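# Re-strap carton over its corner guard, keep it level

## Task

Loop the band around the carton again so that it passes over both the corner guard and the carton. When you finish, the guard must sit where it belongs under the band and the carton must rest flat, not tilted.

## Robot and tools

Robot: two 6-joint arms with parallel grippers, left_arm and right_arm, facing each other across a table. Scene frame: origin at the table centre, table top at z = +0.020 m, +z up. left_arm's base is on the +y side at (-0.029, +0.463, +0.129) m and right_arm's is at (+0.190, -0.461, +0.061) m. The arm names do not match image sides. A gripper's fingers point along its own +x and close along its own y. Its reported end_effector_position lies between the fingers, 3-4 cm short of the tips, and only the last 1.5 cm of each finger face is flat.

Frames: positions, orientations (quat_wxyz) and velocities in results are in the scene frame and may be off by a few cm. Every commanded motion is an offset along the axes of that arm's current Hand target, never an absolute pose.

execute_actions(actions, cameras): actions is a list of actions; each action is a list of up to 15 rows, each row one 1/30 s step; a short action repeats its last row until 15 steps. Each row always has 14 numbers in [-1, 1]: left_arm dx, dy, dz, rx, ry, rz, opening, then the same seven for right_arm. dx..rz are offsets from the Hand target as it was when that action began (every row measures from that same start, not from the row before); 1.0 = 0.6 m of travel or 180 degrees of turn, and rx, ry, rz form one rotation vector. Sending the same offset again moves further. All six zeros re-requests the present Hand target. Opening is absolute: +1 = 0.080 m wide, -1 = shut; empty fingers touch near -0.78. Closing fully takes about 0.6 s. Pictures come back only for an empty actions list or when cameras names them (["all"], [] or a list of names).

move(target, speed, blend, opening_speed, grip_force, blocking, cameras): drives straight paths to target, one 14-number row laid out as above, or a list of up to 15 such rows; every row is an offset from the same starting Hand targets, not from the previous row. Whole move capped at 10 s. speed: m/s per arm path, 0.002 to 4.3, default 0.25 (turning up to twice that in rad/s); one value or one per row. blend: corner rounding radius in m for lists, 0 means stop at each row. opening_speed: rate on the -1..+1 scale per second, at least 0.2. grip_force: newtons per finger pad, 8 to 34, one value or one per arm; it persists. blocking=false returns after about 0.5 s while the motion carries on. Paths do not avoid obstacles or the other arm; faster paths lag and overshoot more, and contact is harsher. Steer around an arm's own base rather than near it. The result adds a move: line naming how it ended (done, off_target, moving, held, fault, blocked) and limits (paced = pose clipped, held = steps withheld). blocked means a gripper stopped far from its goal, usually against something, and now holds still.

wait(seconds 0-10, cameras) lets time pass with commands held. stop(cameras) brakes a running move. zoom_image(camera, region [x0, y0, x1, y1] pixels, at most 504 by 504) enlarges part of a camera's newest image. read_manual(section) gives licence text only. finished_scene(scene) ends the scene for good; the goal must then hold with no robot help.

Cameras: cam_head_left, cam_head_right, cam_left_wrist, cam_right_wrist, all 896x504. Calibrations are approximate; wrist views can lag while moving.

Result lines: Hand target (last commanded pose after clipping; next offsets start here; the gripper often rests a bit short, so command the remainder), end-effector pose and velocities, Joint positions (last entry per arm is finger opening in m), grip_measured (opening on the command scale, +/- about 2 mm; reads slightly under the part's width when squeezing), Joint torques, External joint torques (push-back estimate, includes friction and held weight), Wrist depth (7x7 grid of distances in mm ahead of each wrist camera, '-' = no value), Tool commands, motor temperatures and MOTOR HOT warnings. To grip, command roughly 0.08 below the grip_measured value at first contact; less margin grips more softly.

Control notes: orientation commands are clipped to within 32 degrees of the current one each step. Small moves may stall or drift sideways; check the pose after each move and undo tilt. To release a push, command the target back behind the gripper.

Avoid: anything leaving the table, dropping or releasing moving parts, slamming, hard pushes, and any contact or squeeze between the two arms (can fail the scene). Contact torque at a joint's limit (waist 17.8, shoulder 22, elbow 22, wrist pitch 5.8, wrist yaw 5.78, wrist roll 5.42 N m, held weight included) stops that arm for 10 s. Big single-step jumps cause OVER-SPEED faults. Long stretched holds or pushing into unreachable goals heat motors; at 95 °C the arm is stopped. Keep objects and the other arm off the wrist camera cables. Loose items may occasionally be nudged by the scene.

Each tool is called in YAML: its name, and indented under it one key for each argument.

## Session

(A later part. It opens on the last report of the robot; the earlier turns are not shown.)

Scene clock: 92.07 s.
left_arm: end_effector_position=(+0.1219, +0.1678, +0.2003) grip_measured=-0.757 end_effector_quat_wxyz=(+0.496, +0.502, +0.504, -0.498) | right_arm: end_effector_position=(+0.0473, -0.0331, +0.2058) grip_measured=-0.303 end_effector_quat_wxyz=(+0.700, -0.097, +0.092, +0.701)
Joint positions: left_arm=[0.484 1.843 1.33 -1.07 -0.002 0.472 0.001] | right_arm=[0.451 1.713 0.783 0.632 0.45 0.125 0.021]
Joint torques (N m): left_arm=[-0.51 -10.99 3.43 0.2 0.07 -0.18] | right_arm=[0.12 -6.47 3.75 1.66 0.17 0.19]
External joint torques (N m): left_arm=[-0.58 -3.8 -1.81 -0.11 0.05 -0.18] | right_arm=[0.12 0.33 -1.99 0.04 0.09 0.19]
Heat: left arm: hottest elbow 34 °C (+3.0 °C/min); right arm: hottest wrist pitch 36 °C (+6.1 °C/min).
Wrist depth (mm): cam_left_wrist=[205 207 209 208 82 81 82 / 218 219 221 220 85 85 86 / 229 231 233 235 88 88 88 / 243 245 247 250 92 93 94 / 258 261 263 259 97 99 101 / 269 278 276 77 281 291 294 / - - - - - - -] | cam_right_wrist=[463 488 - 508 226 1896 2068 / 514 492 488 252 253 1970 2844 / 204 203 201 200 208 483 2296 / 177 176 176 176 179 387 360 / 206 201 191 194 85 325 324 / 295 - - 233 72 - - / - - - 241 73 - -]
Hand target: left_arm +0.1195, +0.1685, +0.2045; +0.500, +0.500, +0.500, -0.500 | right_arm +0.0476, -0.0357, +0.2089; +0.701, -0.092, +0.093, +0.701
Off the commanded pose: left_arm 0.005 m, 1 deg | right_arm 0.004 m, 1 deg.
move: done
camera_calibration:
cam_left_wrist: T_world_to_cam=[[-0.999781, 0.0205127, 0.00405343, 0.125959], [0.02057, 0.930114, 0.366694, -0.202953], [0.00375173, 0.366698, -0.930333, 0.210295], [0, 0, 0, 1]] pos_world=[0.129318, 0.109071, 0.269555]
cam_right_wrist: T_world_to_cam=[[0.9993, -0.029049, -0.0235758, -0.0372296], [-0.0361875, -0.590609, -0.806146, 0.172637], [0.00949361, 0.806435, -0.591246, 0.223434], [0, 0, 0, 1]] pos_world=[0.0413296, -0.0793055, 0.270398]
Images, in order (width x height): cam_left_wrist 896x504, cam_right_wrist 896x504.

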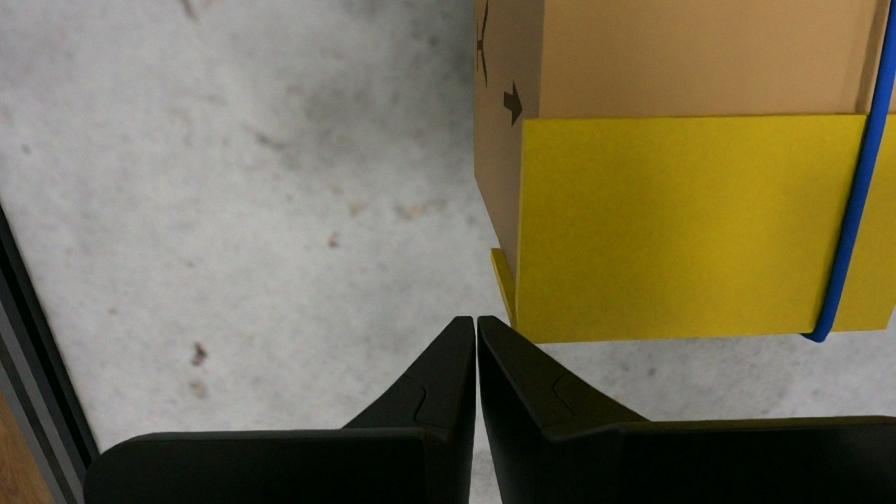

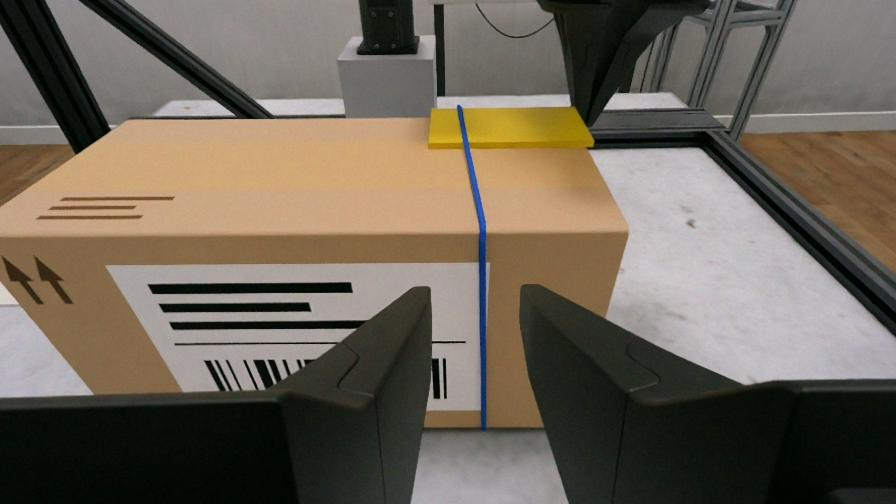

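move:
  target:
    - [0, -0.0083, 0, 0, 0, 0, -0.76, 0, 0, 0, 0, 0, 0, -0.3]
  speed: [0.025]
  cameras: ["cam_left_wrist", "cam_right_wrist"]

Scene clock: 93.17 s.
left_arm: end_effector_position=(+0.1172, +0.1677, +0.2004) grip_measured=-0.757 end_effector_quat_wxyz=(+0.497, +0.502, +0.504, -0.498) | right_arm: end_effector_position=(+0.0473, -0.0331, +0.2058) grip_measured=-0.303 end_effector_quat_wxyz=(+0.700, -0.097, +0.092, +0.701)
Joint positions: left_arm=[0.471 1.835 1.32 -1.068 -0.002 0.459 0.001] | right_arm=[0.451 1.713 0.783 0.632 0.45 0.125 0.021]
Joint torques (N m): left_arm=[-0.55 -10.92 3.4 0.18 0.08 -0.21] | right_arm=[0.06 -6.45 3.75 1.67 0.15 0.19]
External joint torques (N m): left_arm=[-0.52 -3.76 -1.86 -0.12 0.06 -0.22] | right_arm=[0.01 0.41 -2 0.04 0.08 0.19]
Heat: left arm: hottest elbow 33 °C (+2.0 °C/min); right arm: hottest wrist pitch 36 °C (+6.1 °C/min).
Wrist depth (mm): cam_left_wrist=[206 208 210 212 81 82 82 / 217 219 221 223 85 85 86 / 229 232 234 235 88 88 89 / 244 246 247 250 92 95 94 / 259 262 263 258 98 100 277 / 276 278 276 76 281 291 293 / - - - - - - -] | cam_right_wrist=[482 - - 496 229 1854 2662 / 517 253 483 485 254 1925 2453 / 204 203 201 200 209 487 2254 / 177 176 175 176 179 389 373 / 201 201 190 194 85 325 324 / 296 - - 232 72 - - / - - - 241 73 - -]
Hand target: left_arm +0.1145, +0.1685, +0.2045; +0.500, +0.500, +0.500, -0.500 | right_arm +0.0476, -0.0357, +0.2089; +0.701, -0.092, +0.093, +0.701
Off the commanded pose: left_arm 0.005 m, 1 deg | right_arm 0.004 m, 1 deg.
move: done
camera_calibration:
cam_left_wrist: T_world_to_cam=[[-0.999798, 0.0198076, 0.00336309, 0.121525], [0.0196612, 0.930163, 0.366621, -0.202674], [0.00413367, 0.366613, -0.930364, 0.210413], [0, 0, 0, 1]] pos_world=[0.124616, 0.108973, 0.269656]
cam_right_wrist: T_world_to_cam=[[0.9993, -0.029049, -0.0235758, -0.0372296], [-0.0361875, -0.590609, -0.806146, 0.172637], [0.00949361, 0.806435, -0.591246, 0.223434], [0, 0, 0, 1]] pos_world=[0.0413296, -0.0793055, 0.270398]
Images, in order (width x height): cam_left_wrist 896x504, cam_right_wrist 896x504.

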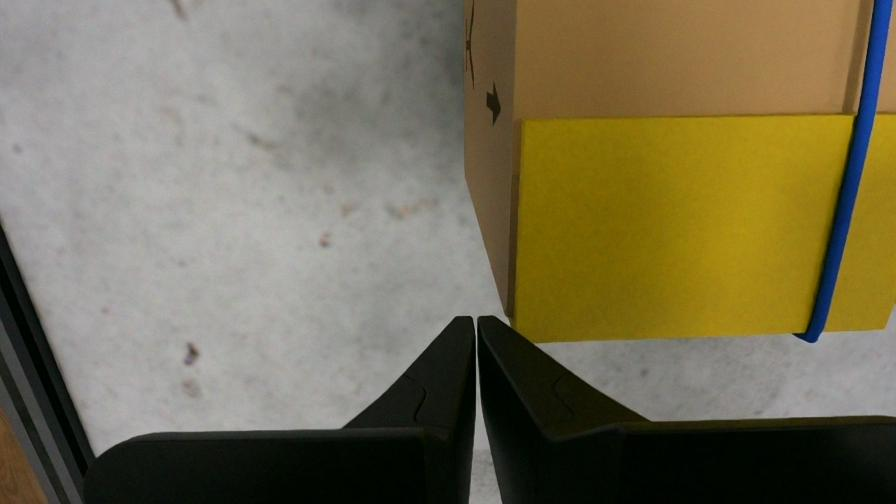

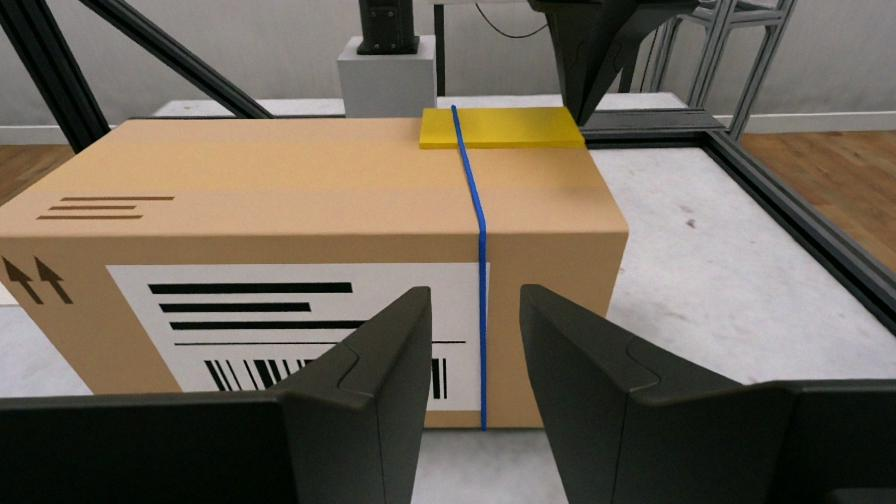

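zoom_image:
  camera: "cam_right_wrist"
  region: [400, 80, 640, 250]

Scaled by 2.100 from the camera's 896x504 image, which has a finer 1280x720 frame.

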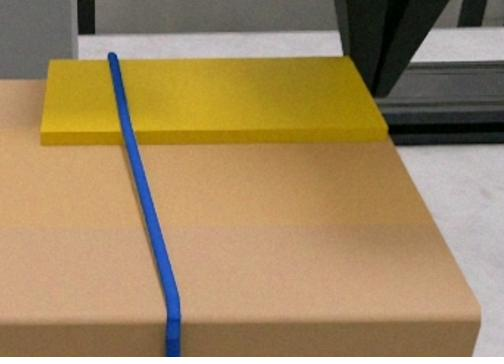

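move:
  target:
    - [0, 0.0233, 0, 0, 0, 0, -0.76, 0, 0, 0, 0, 0, 0, -0.3]
    - [-0.0675, 0.0233, 0, 0, 0, 0, -0.76, 0, 0, 0, 0, 0, 0, -0.3]
    - [-0.0592, -0.1117, 0.0158, 0, 0, 0, -0.45, 0, 0, 0, 0, 0, 0, -0.3]
  speed: [0.05, 0.15, 0.2]
  blend: [0.003, 0.01, 0]
  cameras: ["cam_left_wrist", "cam_right_wrist"]

Scene clock: 98.80 s.
left_arm: end_effector_position=(+0.0478, +0.1573, +0.2364) grip_measured=-0.454 end_effector_quat_wxyz=(+0.495, +0.503, +0.503, -0.499) | right_arm: end_effector_position=(+0.0473, -0.0331, +0.2058) grip_measured=-0.303 end_effector_quat_wxyz=(+0.700, -0.097, +0.092, +0.701)
Joint positions: left_arm=[0.258 1.754 1.366 -1.196 0.001 0.252 0.015] | right_arm=[0.451 1.713 0.783 0.632 0.45 0.125 0.021]
Joint torques (N m): left_arm=[-0.04 -10.32 3.61 0.3 -0.04 -0.2] | right_arm=[0.12 -6.45 3.8 1.64 0.14 0.19]
External joint torques (N m): left_arm=[-0.05 -3.62 -1.78 -0.02 -0.05 -0.2] | right_arm=[0.06 0.39 -1.97 0.02 0.07 0.18]
Heat: left arm: hottest elbow 33 °C (+2.0 °C/min); right arm: hottest wrist pitch 36 °C (+6.0 °C/min).
Wrist depth (mm): cam_left_wrist=[239 113 113 113 115 115 115 / 253 121 119 119 120 121 122 / 267 265 123 123 127 128 129 / 282 285 131 130 135 136 137 / 302 304 306 304 308 315 317 / 322 322 - 82 83 333 338 / - - - 85 84 - -] | cam_right_wrist=[473 - - 227 2812 1813 2176 / 532 254 254 241 655 1955 2528 / 203 202 201 199 209 487 2234 / 177 176 176 175 179 388 384 / 200 201 190 194 85 325 323 / 294 - - 233 72 - - / - - - 241 73 - -]
Hand target: left_arm +0.0475, +0.1590, +0.2399; +0.500, +0.500, +0.500, -0.500 | right_arm +0.0476, -0.0357, +0.2089; +0.701, -0.092, +0.093, +0.701
Off the commanded pose: left_arm 0.004 m, 1 deg | right_arm 0.004 m, 1 deg.
move: done
camera_calibration:
cam_left_wrist: T_world_to_cam=[[-0.999675, 0.0251218, 0.00429813, 0.0511065], [0.0249425, 0.929648, 0.367605, -0.205225], [0.00523914, 0.367592, -0.929972, 0.247675], [0, 0, 0, 1]] pos_world=[0.0549111, 0.0984596, 0.305553]
cam_right_wrist: T_world_to_cam=[[0.9993, -0.029049, -0.0235758, -0.0372296], [-0.0361875, -0.590609, -0.806146, 0.172637], [0.00949361, 0.806435, -0.591246, 0.223434], [0, 0, 0, 1]] pos_world=[0.0413296, -0.0793055, 0.270398]
Images, in order (width x height): cam_left_wrist 896x504, cam_right_wrist 896x504.

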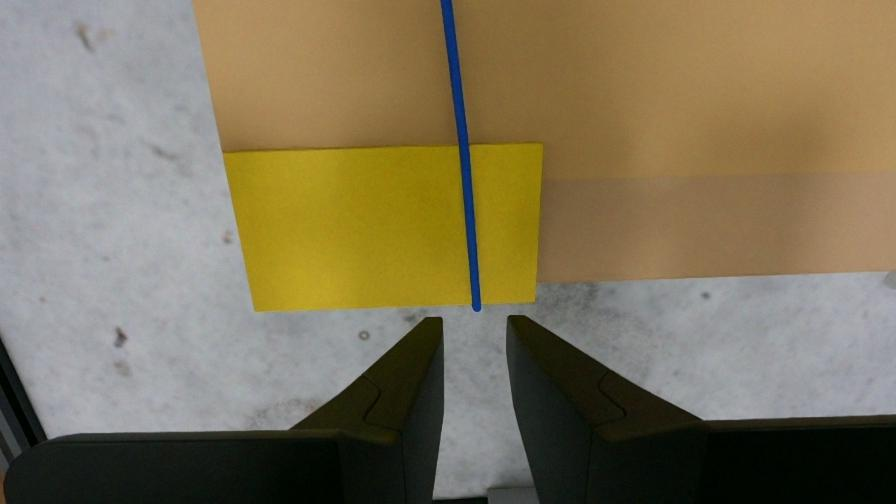

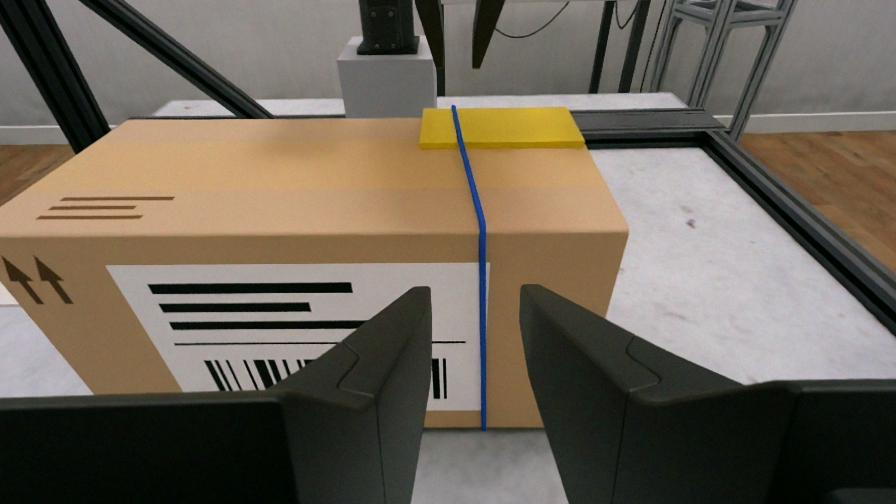

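move:
  target:
    - [0.0415, 0, 0, 0, 0, 0, -0.45, 0, 0, 0, 0, 0, 0, -0.3]
  speed: [0.06]
  cameras: ["cam_left_wrist", "cam_right_wrist"]

Scene clock: 100.00 s.
left_arm: end_effector_position=(+0.0478, +0.1573, +0.2167) grip_measured=-0.453 end_effector_quat_wxyz=(+0.500, +0.500, +0.498, -0.502) | right_arm: end_effector_position=(+0.0473, -0.0331, +0.2058) grip_measured=-0.303 end_effector_quat_wxyz=(+0.700, -0.097, +0.092, +0.701)
Joint positions: left_arm=[0.258 1.754 1.287 -1.099 0.001 0.252 0.015] | right_arm=[0.451 1.713 0.783 0.632 0.45 0.125 0.021]
Joint torques (N m): left_arm=[-0.03 -8.11 3.64 0.34 -0.04 -0.2] | right_arm=[0.07 -6.4 3.78 1.67 0.13 0.2]
External joint torques (N m): left_arm=[-0.07 -1.4 -1.76 -0.01 -0.04 -0.2] | right_arm=[0 0.38 -1.96 0.05 0.06 0.19]
Heat: left arm: hottest elbow 33 °C (+2.0 °C/min); right arm: hottest wrist pitch 36 °C (+6.0 °C/min).
Wrist depth (mm): cam_left_wrist=[223 95 95 96 96 97 98 / 236 - 102 100 - 103 104 / 248 105 104 104 107 107 109 / 262 110 109 110 114 115 116 / 279 280 116 114 119 288 292 / 299 298 - 82 84 306 312 / - - - 85 85 - -] | cam_right_wrist=[- - - 216 2002 1867 2234 / - 255 255 242 532 1940 2478 / 204 203 201 200 209 483 2215 / 177 176 176 175 180 389 392 / 201 201 190 195 85 326 323 / 296 - - 233 72 - - / - - - 241 73 - -]
Hand target: left_arm +0.0476, +0.1590, +0.2151; +0.500, +0.500, +0.500, -0.500 | right_arm +0.0476, -0.0357, +0.2089; +0.701, -0.092, +0.093, +0.701
Off the commanded pose: left_arm 0.002 m, 0 deg | right_arm 0.004 m, 1 deg.
move: done
camera_calibration:
cam_left_wrist: T_world_to_cam=[[-0.999682, 0.0252033, -0.000366741, 0.0521698], [0.0234629, 0.93577, 0.351829, -0.195449], [0.00921043, 0.351708, -0.936064, 0.233001], [0, 0, 0, 1]] pos_world=[0.0545929, 0.0996323, 0.286887]
cam_right_wrist: T_world_to_cam=[[0.9993, -0.029049, -0.0235758, -0.0372296], [-0.0361875, -0.590609, -0.806146, 0.172637], [0.00949361, 0.806435, -0.591246, 0.223434], [0, 0, 0, 1]] pos_world=[0.0413296, -0.0793055, 0.270398]
Images, in order (width x height): cam_left_wrist 896x504, cam_right_wrist 896x504.

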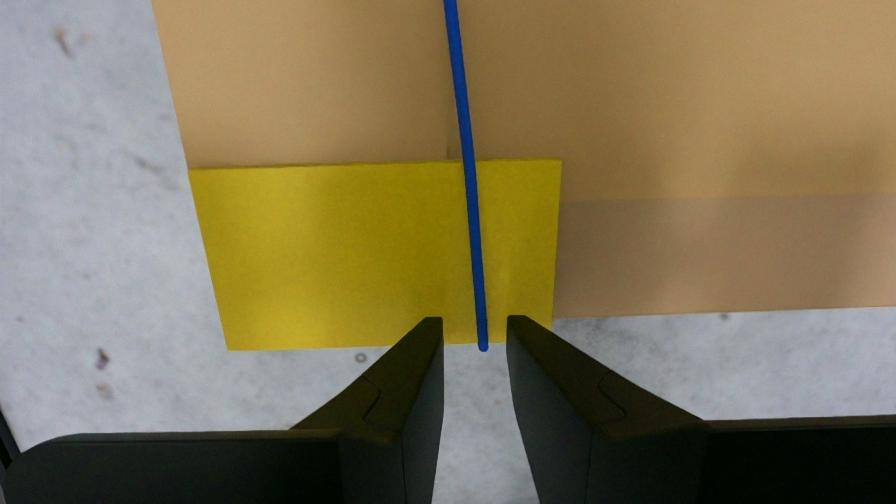

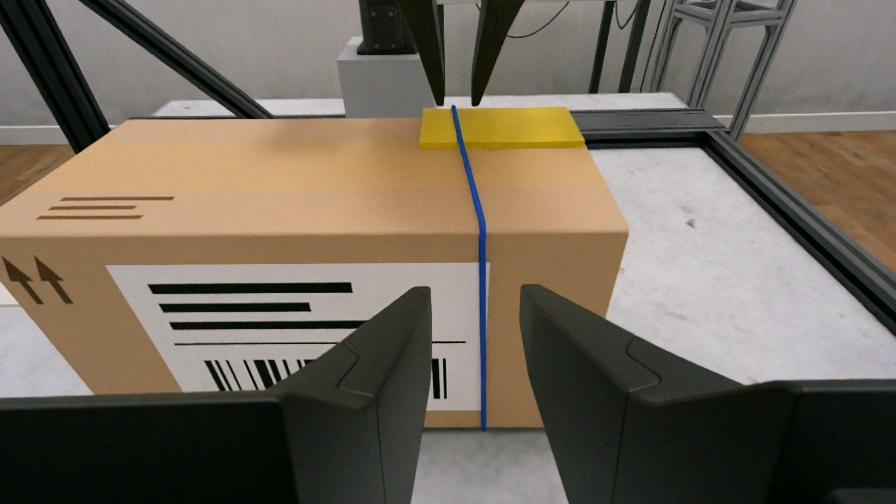

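move:
  target:
    - [0.0072, 0, 0, 0, 0, 0, -0.45, 0, 0, 0, 0, 0, 0, -0.3]
  speed: [0.04]
  cameras: ["cam_left_wrist", "cam_right_wrist"]

Scene clock: 100.87 s.
left_arm: end_effector_position=(+0.0478, +0.1573, +0.2135) grip_measured=-0.453 end_effector_quat_wxyz=(+0.501, +0.499, +0.496, -0.503) | right_arm: end_effector_position=(+0.0473, -0.0331, +0.2058) grip_measured=-0.303 end_effector_quat_wxyz=(+0.700, -0.097, +0.092, +0.701)
Joint positions: left_arm=[0.258 1.754 1.274 -1.082 0.001 0.252 0.015] | right_arm=[0.451 1.713 0.783 0.632 0.45 0.125 0.021]
Joint torques (N m): left_arm=[-0.03 -7.64 3.55 0.35 -0.03 -0.2] | right_arm=[0.1 -6.41 3.82 1.66 0.13 0.18]
External joint torques (N m): left_arm=[-0.06 -1.01 -1.75 0.01 -0.05 -0.2] | right_arm=[0.12 0.39 -1.92 0.05 0.05 0.18]
Heat: left arm: hottest elbow 33 °C (+2.0 °C/min); right arm: hottest wrist pitch 36 °C (+6.0 °C/min).
Wrist depth (mm): cam_left_wrist=[224 93 92 93 94 95 95 / 234 96 98 98 98 100 100 / 245 101 101 102 102 105 106 / 260 106 106 107 110 111 112 / 275 270 114 110 116 288 289 / 293 293 - 82 83 301 305 / - - - 85 85 - -] | cam_right_wrist=[464 472 - 216 - 1813 - / 519 255 511 241 638 2034 2478 / 203 202 201 200 208 489 2195 / 177 176 176 176 179 388 402 / 201 201 190 194 85 327 325 / 296 - - 233 72 - - / - - - 241 73 - -]
Hand target: left_arm +0.0476, +0.1590, +0.2107; +0.500, +0.500, +0.500, -0.500 | right_arm +0.0476, -0.0357, +0.2089; +0.701, -0.092, +0.093, +0.701
Off the commanded pose: left_arm 0.003 m, 1 deg | right_arm 0.004 m, 1 deg.
move: done
camera_calibration:
cam_left_wrist: T_world_to_cam=[[-0.999683, 0.025119, -0.00144204, 0.0524729], [0.0230431, 0.937068, 0.348385, -0.193727], [0.0101024, 0.348241, -0.937351, 0.230786], [0, 0, 0, 1]] pos_world=[0.0545889, 0.0998483, 0.283895]
cam_right_wrist: T_world_to_cam=[[0.9993, -0.029049, -0.0235758, -0.0372296], [-0.0361875, -0.590609, -0.806146, 0.172637], [0.00949361, 0.806435, -0.591246, 0.223434], [0, 0, 0, 1]] pos_world=[0.0413296, -0.0793055, 0.270398]
Images, in order (width x height): cam_left_wrist 896x504, cam_right_wrist 896x504.

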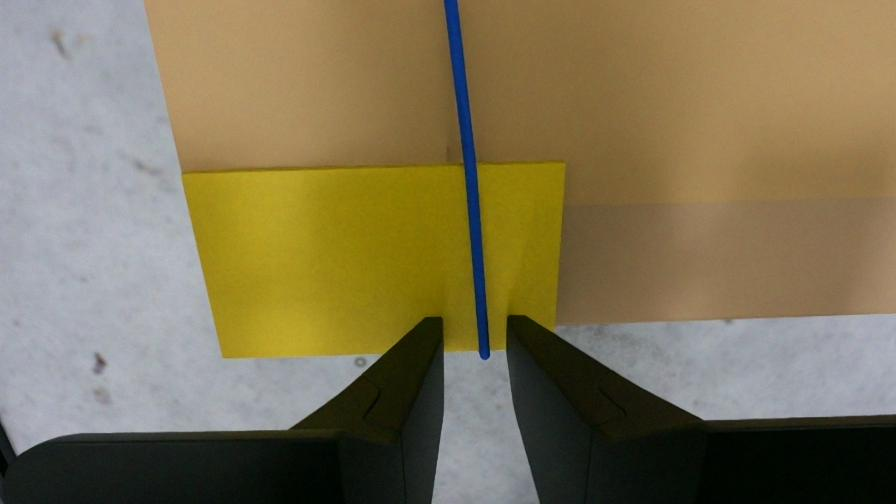

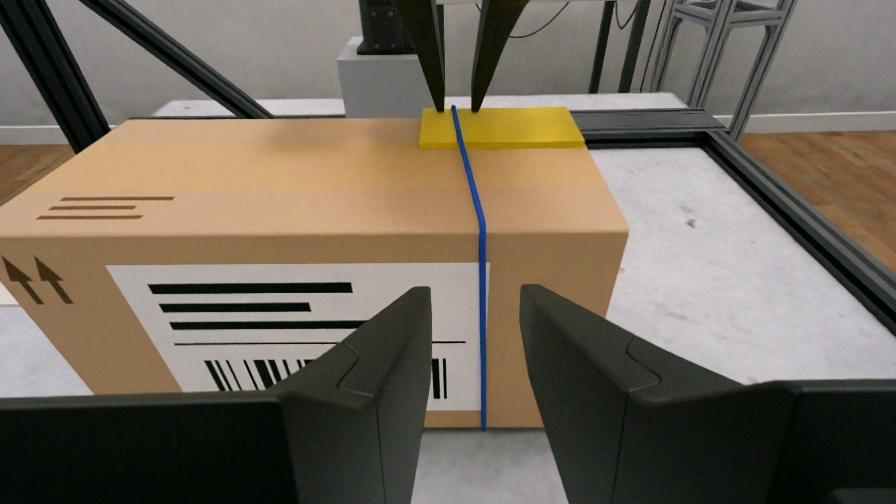

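move:
  target:
    - [0.0035, 0, 0, 0, 0, 0, -0.45, 0, 0, 0, 0, 0, 0, -0.3]
  speed: [0.03]

Scene clock: 101.80 s.
left_arm: end_effector_position=(+0.0478, +0.1572, +0.2123) grip_measured=-0.453 end_effector_quat_wxyz=(+0.502, +0.499, +0.496, -0.503) | right_arm: end_effector_position=(+0.0473, -0.0331, +0.2058) grip_measured=-0.303 end_effector_quat_wxyz=(+0.700, -0.097, +0.092, +0.701)
Joint positions: left_arm=[0.258 1.754 1.269 -1.076 0.001 0.252 0.015] | right_arm=[0.451 1.713 0.783 0.632 0.45 0.125 0.021]
Joint torques (N m): left_arm=[-0.03 -7.4 3.47 0.48 -0.04 -0.19] | right_arm=[0.11 -6.38 3.77 1.65 0.14 0.19]
External joint torques (N m): left_arm=[-0.07 -0.78 -1.85 0.13 -0.05 -0.19] | right_arm=[0.16 0.55 -2.03 0.01 0.06 0.19]
Heat: left arm: hottest elbow 33 °C (+2.0 °C/min); right arm: hottest wrist pitch 36 °C (+6.0 °C/min).
Wrist depth (mm): cam_left_wrist=[222 92 92 92 93 94 94 / 232 96 97 98 97 99 99 / 244 100 100 101 103 104 105 / 259 105 104 106 111 110 111 / 274 272 112 110 115 286 286 / 292 290 - 82 83 298 303 / - - - 85 85 - -] | cam_right_wrist=[- - - 216 - 1827 - / - 255 660 242 256 1955 3015 / 204 203 201 200 209 484 2195 / 176 176 176 175 180 391 402 / 201 200 189 195 85 326 325 / 295 - - 233 72 - - / - - - 241 73 - -]
Hand target: left_arm +0.0476, +0.1589, +0.2087; +0.500, +0.500, +0.500, -0.500 | right_arm +0.0476, -0.0357, +0.2089; +0.701, -0.092, +0.093, +0.701
Off the commanded pose: left_arm 0.004 m, 1 deg | right_arm 0.004 m, 1 deg.
move: done

move:
  target:
    - [0, 0, 0, 0, 0, 0, -1, 0, 0, 0, 0, 0, 0, -0.3]
  speed: [0.03]
  opening_speed: 1.0
  cameras: ["cam_left_wrist"]

Scene clock: 102.70 s.
left_arm: end_effector_position=(+0.0472, +0.1568, +0.2122) grip_measured=-0.770 end_effector_quat_wxyz=(+0.502, +0.499, +0.496, -0.504) | right_arm: end_effector_position=(+0.0473, -0.0331, +0.2058) grip_measured=-0.303 end_effector_quat_wxyz=(+0.700, -0.097, +0.092, +0.701)
Joint positions: left_arm=[0.257 1.754 1.268 -1.074 0.002 0.251 0] | right_arm=[0.451 1.713 0.783 0.632 0.45 0.125 0.021]
Joint torques (N m): left_arm=[0.1 -7.39 3.47 0.36 -0.09 -0.19] | right_arm=[0.11 -6.43 3.78 1.65 0.13 0.18]
External joint torques (N m): left_arm=[0.12 -0.73 -1.86 0.01 -0.11 -0.19] | right_arm=[0.07 0.54 -2.1 -0.01 0.06 0.18]
Heat: left arm: hottest elbow 33 °C (+2.0 °C/min); right arm: hottest wrist pitch 36 °C (+6.0 °C/min).
Wrist depth (mm): cam_left_wrist=[222 92 92 92 93 94 95 / 231 96 97 98 97 99 100 / 244 100 101 101 102 104 106 / 258 105 105 107 109 110 112 / 273 114 111 109 117 287 287 / 290 294 292 76 291 300 303 / - - - - - - -] | cam_right_wrist=[2195 2195 - 220 - 3128 - / 526 254 253 242 640 1925 3850 / 204 203 201 199 209 485 2195 / 177 176 176 175 180 388 390 / 201 201 190 195 85 328 325 / 295 - - 233 72 - - / - - - 241 73 - -]
Hand target: left_arm +0.0475, +0.1590, +0.2086; +0.500, +0.500, +0.500, -0.500 | right_arm +0.0476, -0.0357, +0.2089; +0.701, -0.092, +0.093, +0.701
Off the commanded pose: left_arm 0.004 m, 1 deg | right_arm 0.004 m, 1 deg.
move: done
camera_calibration:
cam_left_wrist: T_world_to_cam=[[-0.999654, 0.0263081, -0.000680711, 0.0514426], [0.024452, 0.938069, 0.345585, -0.192536], [0.00973022, 0.345448, -0.938387, 0.230423], [0, 0, 0, 1]] pos_world=[0.0538906, 0.0996591, 0.282798]
Images, in order (width x height): cam_left_wrist 896x504.

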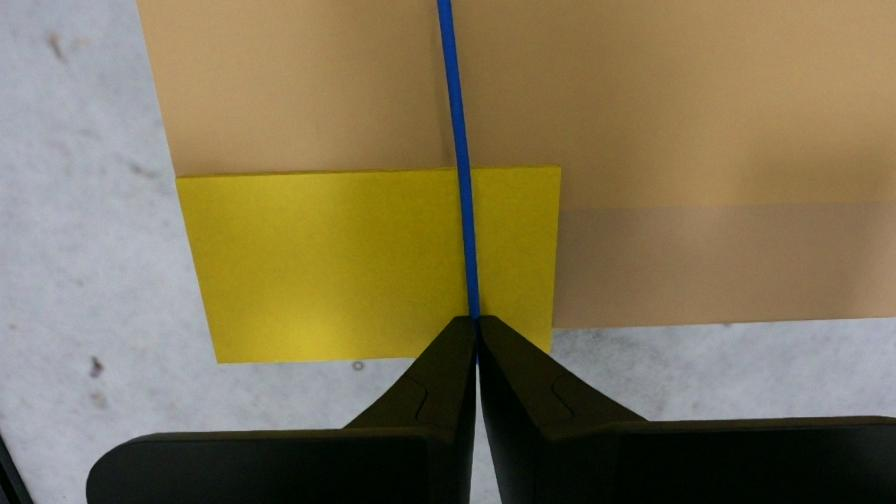

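move:
  target:
    - [-0.0267, 0, 0, 0, 0, 0, -1, 0, 0, 0, 0, 0, 0, -0.3]
  speed: [0.05]
  cameras: ["cam_left_wrist", "cam_right_wrist"]

Scene clock: 103.70 s.
left_arm: end_effector_position=(+0.0464, +0.1600, +0.2192) grip_measured=-0.770 end_effector_quat_wxyz=(+0.495, +0.503, +0.502, -0.500) | right_arm: end_effector_position=(+0.0473, -0.0331, +0.2058) grip_measured=-0.303 end_effector_quat_wxyz=(+0.700, -0.097, +0.092, +0.701)
Joint positions: left_arm=[0.257 1.754 1.297 -1.125 0.002 0.251 0] | right_arm=[0.451 1.713 0.783 0.632 0.45 0.125 0.021]
Joint torques (N m): left_arm=[0.08 -9.08 5.5 -0.39 -0.09 -0.19] | right_arm=[0.12 -6.42 3.78 1.64 0.16 0.18]
External joint torques (N m): left_arm=[0.09 -2.42 0.2 -0.68 -0.11 -0.19] | right_arm=[0.13 0.39 -1.95 0.02 0.07 0.18]
Heat: left arm: hottest elbow 33 °C (+2.0 °C/min); right arm: hottest wrist pitch 36 °C (+5.0 °C/min).
Wrist depth (mm): cam_left_wrist=[224 97 96 98 98 99 100 / 237 - 102 102 103 105 106 / 249 105 105 105 109 110 112 / 265 112 111 112 117 118 119 / 282 286 119 117 289 294 297 / 300 303 - 76 305 314 316 / - - - - - - -] | cam_right_wrist=[447 - - 218 2176 1840 1867 / 2430 255 250 242 621 1940 2478 / 203 202 201 199 209 487 2339 / 177 176 176 175 179 389 371 / 201 196 189 194 85 324 323 / 295 - - 233 72 - - / - - - 241 73 - -]
Hand target: left_arm +0.0475, +0.1589, +0.2246; +0.500, +0.500, +0.500, -0.500 | right_arm +0.0476, -0.0357, +0.2089; +0.701, -0.092, +0.093, +0.701
Off the commanded pose: left_arm 0.006 m, 1 deg | right_arm 0.004 m, 1 deg.
move: done
camera_calibration:
cam_left_wrist: T_world_to_cam=[[-0.99964, 0.0262945, 0.00542695, 0.0492673], [0.026457, 0.930325, 0.365779, -0.2011], [0.00456915, 0.365791, -0.930686, 0.231081], [0, 0, 0, 1]] pos_world=[0.0535142, 0.101266, 0.288355]
cam_right_wrist: T_world_to_cam=[[0.9993, -0.029049, -0.0235758, -0.0372296], [-0.0361875, -0.590609, -0.806146, 0.172637], [0.00949361, 0.806435, -0.591246, 0.223434], [0, 0, 0, 1]] pos_world=[0.0413296, -0.0793055, 0.270398]
Images, in order (width x height): cam_left_wrist 896x504, cam_right_wrist 896x504.

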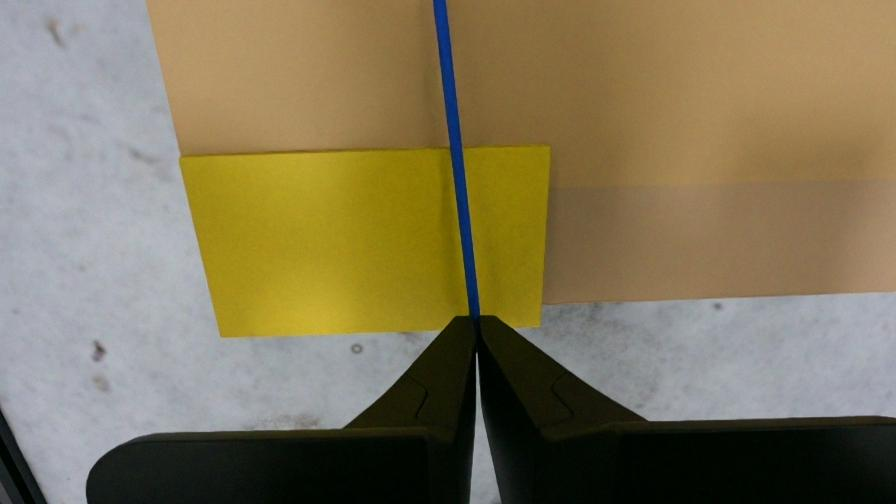

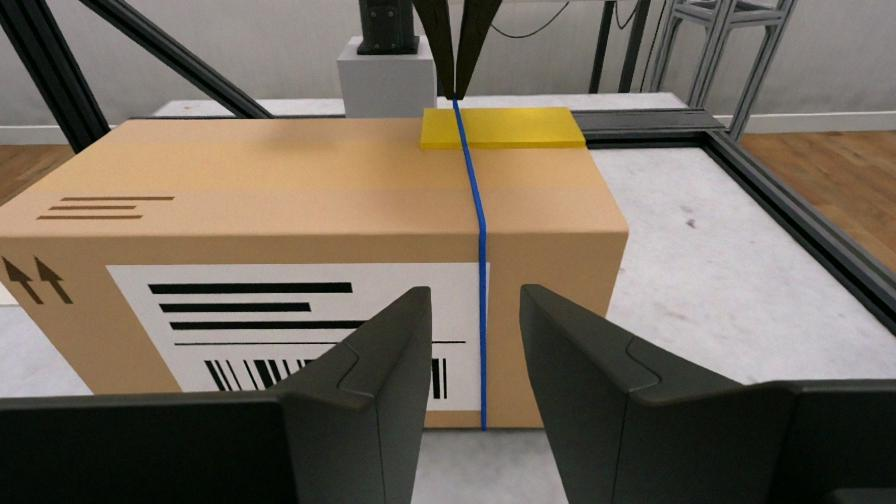

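zoom_image:
  camera: "cam_right_wrist"
  region: [380, 90, 640, 440]

Scaled by 1.440 from the camera's 896x504 image, which has a finer 1280x720 frame.

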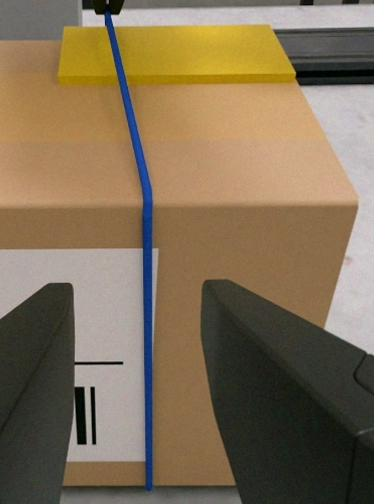

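move:
  target:
    - [-0.0055, 0, -0.0185, 0, 0, 0, -1, 0, 0, 0, 0, 0, 0, -0.3]
    - [-0.0055, 0.03, -0.0185, 0, 0, 0, -1, 0, 0, 0, 0, 0, 0, -0.3]
  speed: [0.05, 0.06]
  blend: [0.003, 0]
  cameras: ["cam_left_wrist", "cam_right_wrist"]

Scene clock: 106.63 s.
left_arm: end_effector_position=(+0.0638, +0.1691, +0.2241) grip_measured=-0.770 end_effector_quat_wxyz=(+0.499, +0.500, +0.502, -0.500) | right_arm: end_effector_position=(+0.0473, -0.0331, +0.2058) grip_measured=-0.303 end_effector_quat_wxyz=(+0.700, -0.097, +0.092, +0.701)
Joint positions: left_arm=[0.319 1.729 1.287 -1.133 0.002 0.307 0] | right_arm=[0.451 1.713 0.783 0.632 0.45 0.125 0.021]
Joint torques (N m): left_arm=[0.4 -8.78 5.01 -0.49 -0.09 0.18] | right_arm=[0.11 -6.37 3.74 1.66 0.13 0.21]
External joint torques (N m): left_arm=[0.39 -2.32 -0.33 -0.81 -0.11 0.18] | right_arm=[0.13 0.46 -2.03 0.04 0.06 0.21]
Heat: left arm: hottest shoulder 33 °C (+4.0 °C/min); right arm: hottest wrist pitch 36 °C (+5.0 °C/min).
Wrist depth (mm): cam_left_wrist=[229 230 102 103 103 104 105 / 240 242 106 106 107 110 111 / 255 258 111 111 111 116 117 / 269 271 116 117 122 123 125 / 287 289 292 285 296 300 302 / 305 307 - 75 309 318 321 / - - - - - - -] | cam_right_wrist=[474 2002 479 463 - 1854 - / 530 256 489 242 255 1970 2750 / 203 202 201 200 209 481 2195 / 177 176 176 175 179 391 400 / 200 201 190 195 85 324 323 / 295 - - 233 72 - - / - - - 240 73 - -]
Hand target: left_arm +0.0655, +0.1700, +0.2280; +0.500, +0.500, +0.500, -0.500 | right_arm +0.0476, -0.0357, +0.2089; +0.701, -0.092, +0.093, +0.701
Off the commanded pose: left_arm 0.004 m, 0 deg | right_arm 0.004 m, 1 deg.
move: done
camera_calibration:
cam_left_wrist: T_world_to_cam=[[-0.999797, 0.0198291, 0.00351304, 0.0679716], [0.0197692, 0.933215, 0.358774, -0.210307], [0.00383577, 0.358771, -0.933418, 0.234146], [0, 0, 0, 1]] pos_world=[0.0712173, 0.110909, 0.29377]
cam_right_wrist: T_world_to_cam=[[0.9993, -0.029049, -0.0235758, -0.0372296], [-0.0361875, -0.590609, -0.806146, 0.172637], [0.00949361, 0.806435, -0.591246, 0.223434], [0, 0, 0, 1]] pos_world=[0.0413296, -0.0793055, 0.270398]
Images, in order (width x height): cam_left_wrist 896x504, cam_right_wrist 896x504.

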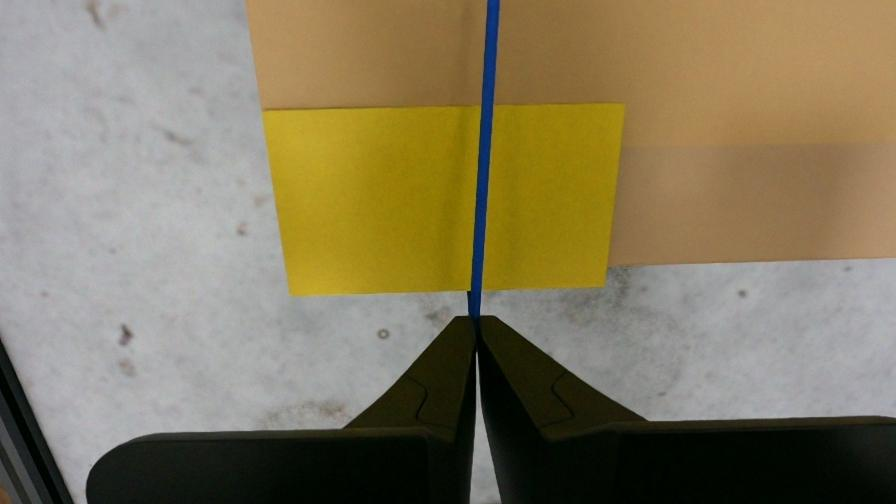

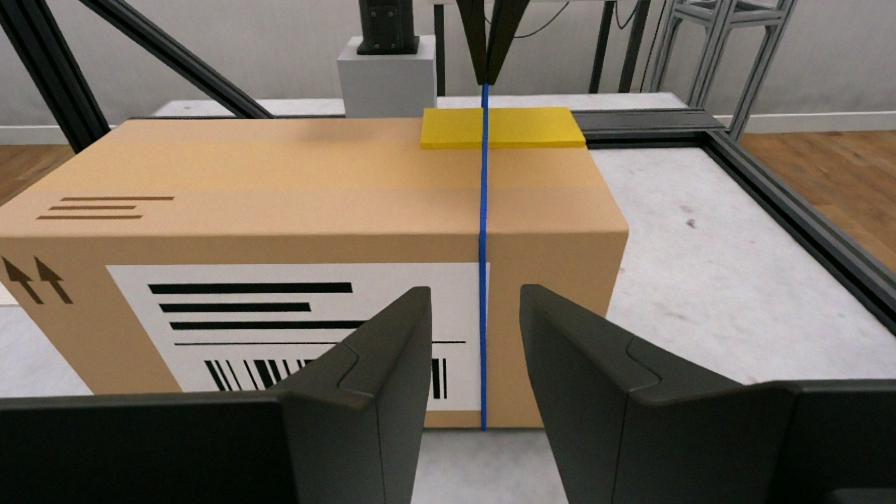

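move:
  target:
    - [0, 0, 0.0192, 0, 0, 0, -1, 0, 0, 0, 0, 0, 0, -0.3]
    - [0.0258, 0, 0.0192, 0, 0, 0, -1, 0, 0, 0, 0, 0, 0, -0.3]
  speed: [0.05, 0.05]
  blend: [0.002, 0]
  cameras: ["cam_left_wrist", "cam_right_wrist"]

Scene clock: 107.93 s.
left_arm: end_effector_position=(+0.0659, +0.1556, +0.2177) grip_measured=-0.770 end_effector_quat_wxyz=(+0.505, +0.497, +0.493, -0.505) | right_arm: end_effector_position=(+0.0473, -0.0331, +0.2058) grip_measured=-0.303 end_effector_quat_wxyz=(+0.700, -0.097, +0.092, +0.701)
Joint positions: left_arm=[0.313 1.765 1.304 -1.09 0.002 0.306 0] | right_arm=[0.451 1.713 0.783 0.632 0.45 0.125 0.021]
Joint torques (N m): left_arm=[-0.01 -6.97 3.46 0.13 -0.09 -0.2] | right_arm=[0.15 -6.4 3.79 1.64 0.17 0.18]
External joint torques (N m): left_arm=[-0.01 -0.16 -1.97 -0.25 -0.11 -0.2] | right_arm=[0.19 0.49 -2.02 0 0.08 0.17]
Heat: left arm: hottest elbow 34 °C (+3.0 °C/min); right arm: hottest wrist pitch 36 °C (+4.0 °C/min).
Wrist depth (mm): cam_left_wrist=[226 226 97 98 98 99 99 / 237 239 102 102 - 104 106 / 249 250 106 106 107 109 111 / 264 263 110 111 112 116 117 / 278 280 117 115 119 287 291 / 296 298 294 76 298 306 308 / - - - - - - -] | cam_right_wrist=[457 - - 225 1800 1882 2691 / 531 256 254 240 258 2034 2720 / 203 202 201 199 209 483 2215 / 177 176 175 175 179 389 397 / 201 201 190 194 85 324 322 / 296 - - 232 72 - - / - - - 242 73 - -]
Hand target: left_arm +0.0656, +0.1586, +0.2125; +0.500, +0.500, +0.500, -0.500 | right_arm +0.0476, -0.0357, +0.2089; +0.701, -0.092, +0.093, +0.701
Off the commanded pose: left_arm 0.006 m, 1 deg | right_arm 0.004 m, 1 deg.
move: done
camera_calibration:
cam_left_wrist: T_world_to_cam=[[-0.999667, 0.0254886, -0.00412709, 0.071122], [0.0225967, 0.940945, 0.337805, -0.192318], [0.0124935, 0.337599, -0.941207, 0.237415], [0, 0, 0, 1]] pos_world=[0.0724779, 0.0989964, 0.288716]
cam_right_wrist: T_world_to_cam=[[0.9993, -0.029049, -0.0235758, -0.0372296], [-0.0361875, -0.590609, -0.806146, 0.172637], [0.00949361, 0.806435, -0.591246, 0.223434], [0, 0, 0, 1]] pos_world=[0.0413296, -0.0793055, 0.270398]
Images, in order (width x height): cam_left_wrist 896x504, cam_right_wrist 896x504.

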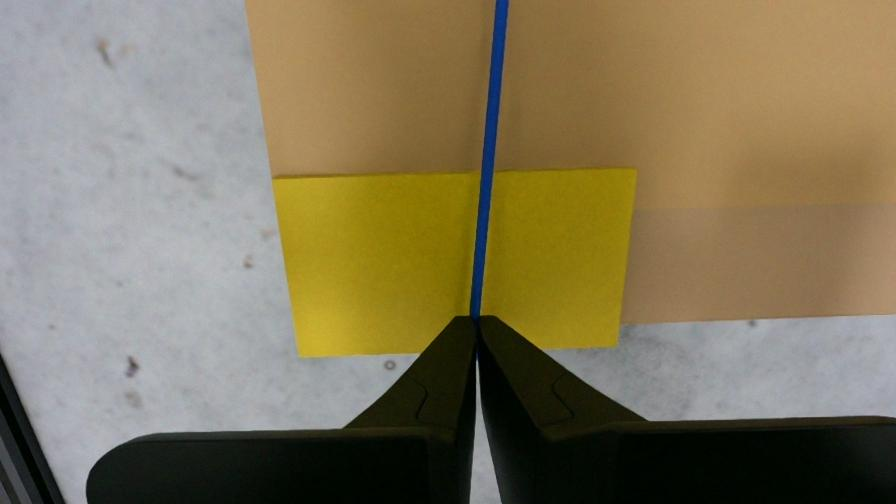

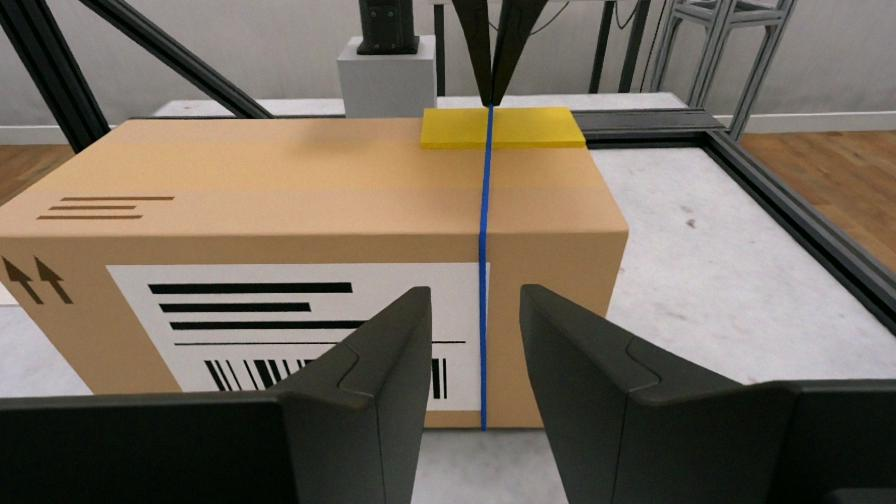

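move:
  target:
    - [0, -0.006, -0.002, 0, 0, 0, -1, 0, 0, 0, 0, 0, 0, -0.3]
    - [0.0075, -0.006, -0.002, 0, 0, 0, -1, 0, 0, 0, 0, 0, 0, -0.3]
  speed: [0.03, 0.03]
  cameras: ["cam_left_wrist", "cam_right_wrist"]

Scene clock: 109.60 s.
left_arm: end_effector_position=(+0.0631, +0.1558, +0.2129) grip_measured=-0.770 end_effector_quat_wxyz=(+0.505, +0.497, +0.493, -0.505) | right_arm: end_effector_position=(+0.0473, -0.0331, +0.2058) grip_measured=-0.303 end_effector_quat_wxyz=(+0.700, -0.097, +0.092, +0.701)
Joint positions: left_arm=[0.304 1.765 1.284 -1.07 0.002 0.297 0] | right_arm=[0.451 1.713 0.783 0.632 0.45 0.125 0.021]
Joint torques (N m): left_arm=[-0.15 -7.39 3.09 0.09 -0.09 -0.2] | right_arm=[0.08 -6.46 3.84 1.66 0.15 0.18]
External joint torques (N m): left_arm=[-0.19 -0.52 -2.34 -0.28 -0.11 -0.2] | right_arm=[0.07 0.43 -1.97 0.01 0.07 0.18]
Heat: left arm: hottest shoulder 33 °C (+3.0 °C/min); right arm: hottest wrist pitch 36 °C (+4.0 °C/min).
Wrist depth (mm): cam_left_wrist=[222 219 93 94 94 95 96 / 233 236 98 98 - 100 100 / 244 247 102 102 103 105 106 / 259 259 106 105 107 111 112 / 274 276 - 110 114 285 286 / 291 291 289 76 291 299 301 / - - - - - - -] | cam_right_wrist=[497 - - 458 1574 1813 - / 2910 256 510 242 562 2051 2979 / 203 203 201 200 209 487 2121 / 177 176 176 175 179 391 392 / 201 200 190 194 85 325 323 / 294 - - 231 72 - - / - - - 242 73 - -]
Hand target: left_arm +0.0620, +0.1597, +0.2080; +0.500, +0.500, +0.500, -0.500 | right_arm +0.0476, -0.0357, +0.2089; +0.701, -0.092, +0.093, +0.701
Off the commanded pose: left_arm 0.006 m, 1 deg | right_arm 0.004 m, 1 deg.
move: done
camera_calibration:
cam_left_wrist: T_world_to_cam=[[-0.999694, 0.0244093, -0.00408547, 0.0683974], [0.0216038, 0.941217, 0.337112, -0.190621], [0.012074, 0.33692, -0.941456, 0.233125], [0, 0, 0, 1]] pos_world=[0.0696798, 0.0992013, 0.284017]
cam_right_wrist: T_world_to_cam=[[0.9993, -0.029049, -0.0235758, -0.0372296], [-0.0361875, -0.590609, -0.806146, 0.172637], [0.00949361, 0.806435, -0.591246, 0.223434], [0, 0, 0, 1]] pos_world=[0.0413296, -0.0793055, 0.270398]
Images, in order (width x height): cam_left_wrist 896x504, cam_right_wrist 896x504.

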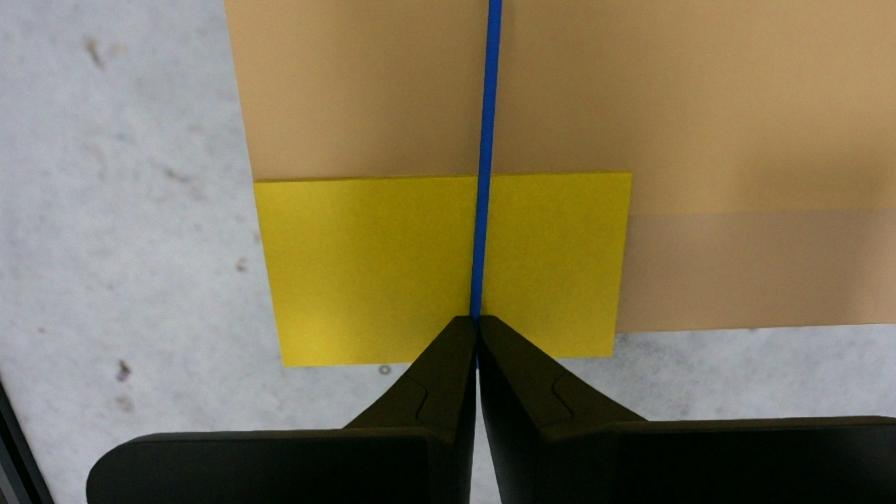

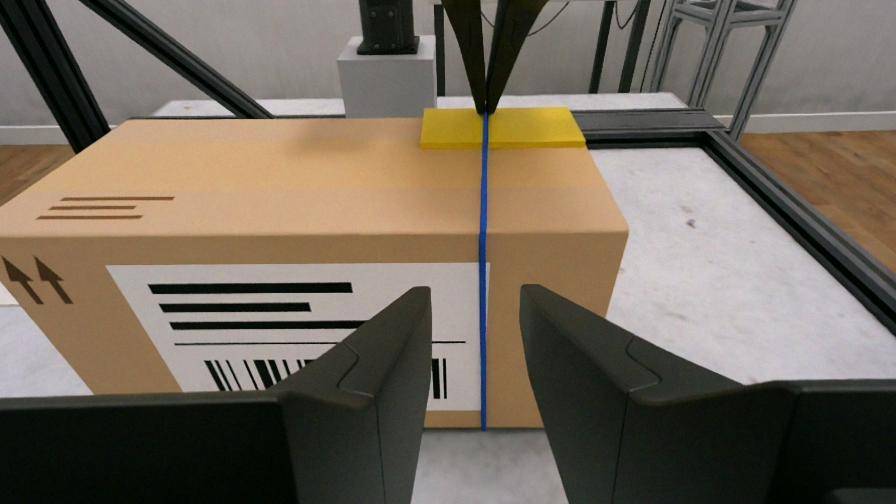

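move:
  target:
    - [0, 0, 0, 0, 0, 0, -0.64, 0, 0, 0, 0, 0, 0, -0.3]
  speed: [0.03]
  opening_speed: 0.5
  cameras: ["cam_left_wrist", "cam_right_wrist"]

Scene clock: 110.30 s.
left_arm: end_effector_position=(+0.0620, +0.1565, +0.2123) grip_measured=-0.644 end_effector_quat_wxyz=(+0.503, +0.498, +0.494, -0.505) | right_arm: end_effector_position=(+0.0473, -0.0331, +0.2058) grip_measured=-0.303 end_effector_quat_wxyz=(+0.700, -0.097, +0.092, +0.701)
Joint positions: left_arm=[0.302 1.765 1.282 -1.071 0.003 0.297 0.006] | right_arm=[0.451 1.713 0.783 0.632 0.45 0.125 0.021]
Joint torques (N m): left_arm=[0.08 -7.38 3.34 0.16 -0.1 -0.2] | right_arm=[0.13 -6.41 3.81 1.65 0.14 0.18]
External joint torques (N m): left_arm=[0.03 -0.6 -2.02 -0.2 -0.12 -0.2] | right_arm=[0.13 0.5 -2.01 0.01 0.06 0.18]
Heat: left arm: hottest shoulder 33 °C (+3.0 °C/min); right arm: hottest wrist pitch 36 °C (+4.0 °C/min).
Wrist depth (mm): cam_left_wrist=[221 94 92 93 93 94 95 / 232 232 98 98 97 99 100 / 244 245 101 101 102 105 105 / 257 259 104 106 108 111 112 / 273 276 113 109 114 284 285 / 290 291 - 75 80 301 300 / - - - - - - -] | cam_right_wrist=[451 - - 225 1750 1925 - / - 257 256 241 638 1910 2195 / 203 202 201 200 209 490 2317 / 176 176 176 175 179 388 369 / 201 201 190 194 85 325 323 / 295 - - 232 72 - - / - - - 241 73 - -]
Hand target: left_arm +0.0620, +0.1597, +0.2080; +0.500, +0.500, +0.500, -0.500 | right_arm +0.0476, -0.0357, +0.2089; +0.701, -0.092, +0.093, +0.701
Off the commanded pose: left_arm 0.005 m, 1 deg | right_arm 0.004 m, 1 deg.
move: done
camera_calibration:
cam_left_wrist: T_world_to_cam=[[-0.99964, 0.0266931, -0.00259615, 0.0666319], [0.024216, 0.93998, 0.34037, -0.191722], [0.0115259, 0.340185, -0.940288, 0.231503], [0, 0, 0, 1]] pos_world=[0.0685824, 0.0996826, 0.283109]
cam_right_wrist: T_world_to_cam=[[0.9993, -0.029049, -0.0235758, -0.0372296], [-0.0361875, -0.590609, -0.806146, 0.172637], [0.00949361, 0.806435, -0.591246, 0.223434], [0, 0, 0, 1]] pos_world=[0.0413296, -0.0793055, 0.270398]
Images, in order (width x height): cam_left_wrist 896x504, cam_right_wrist 896x504.

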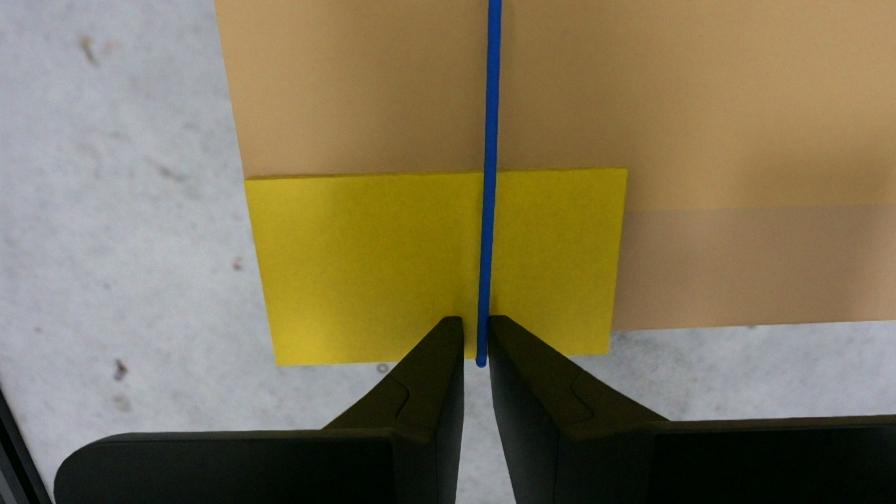

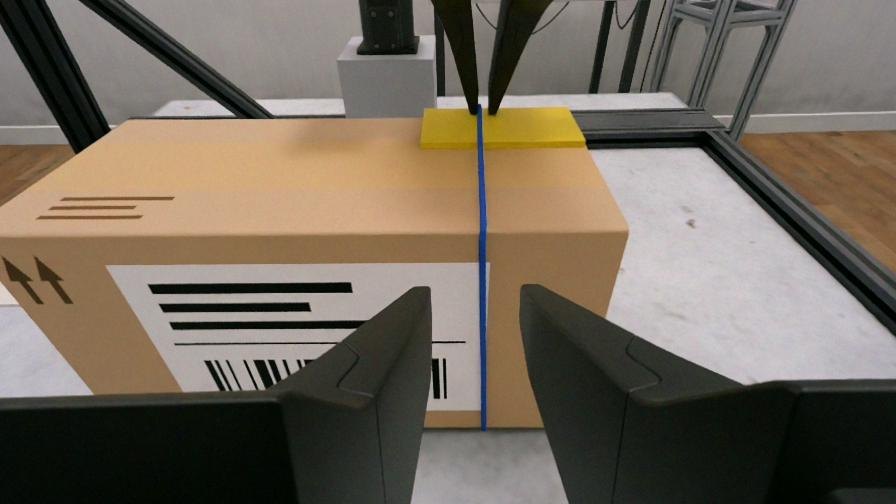

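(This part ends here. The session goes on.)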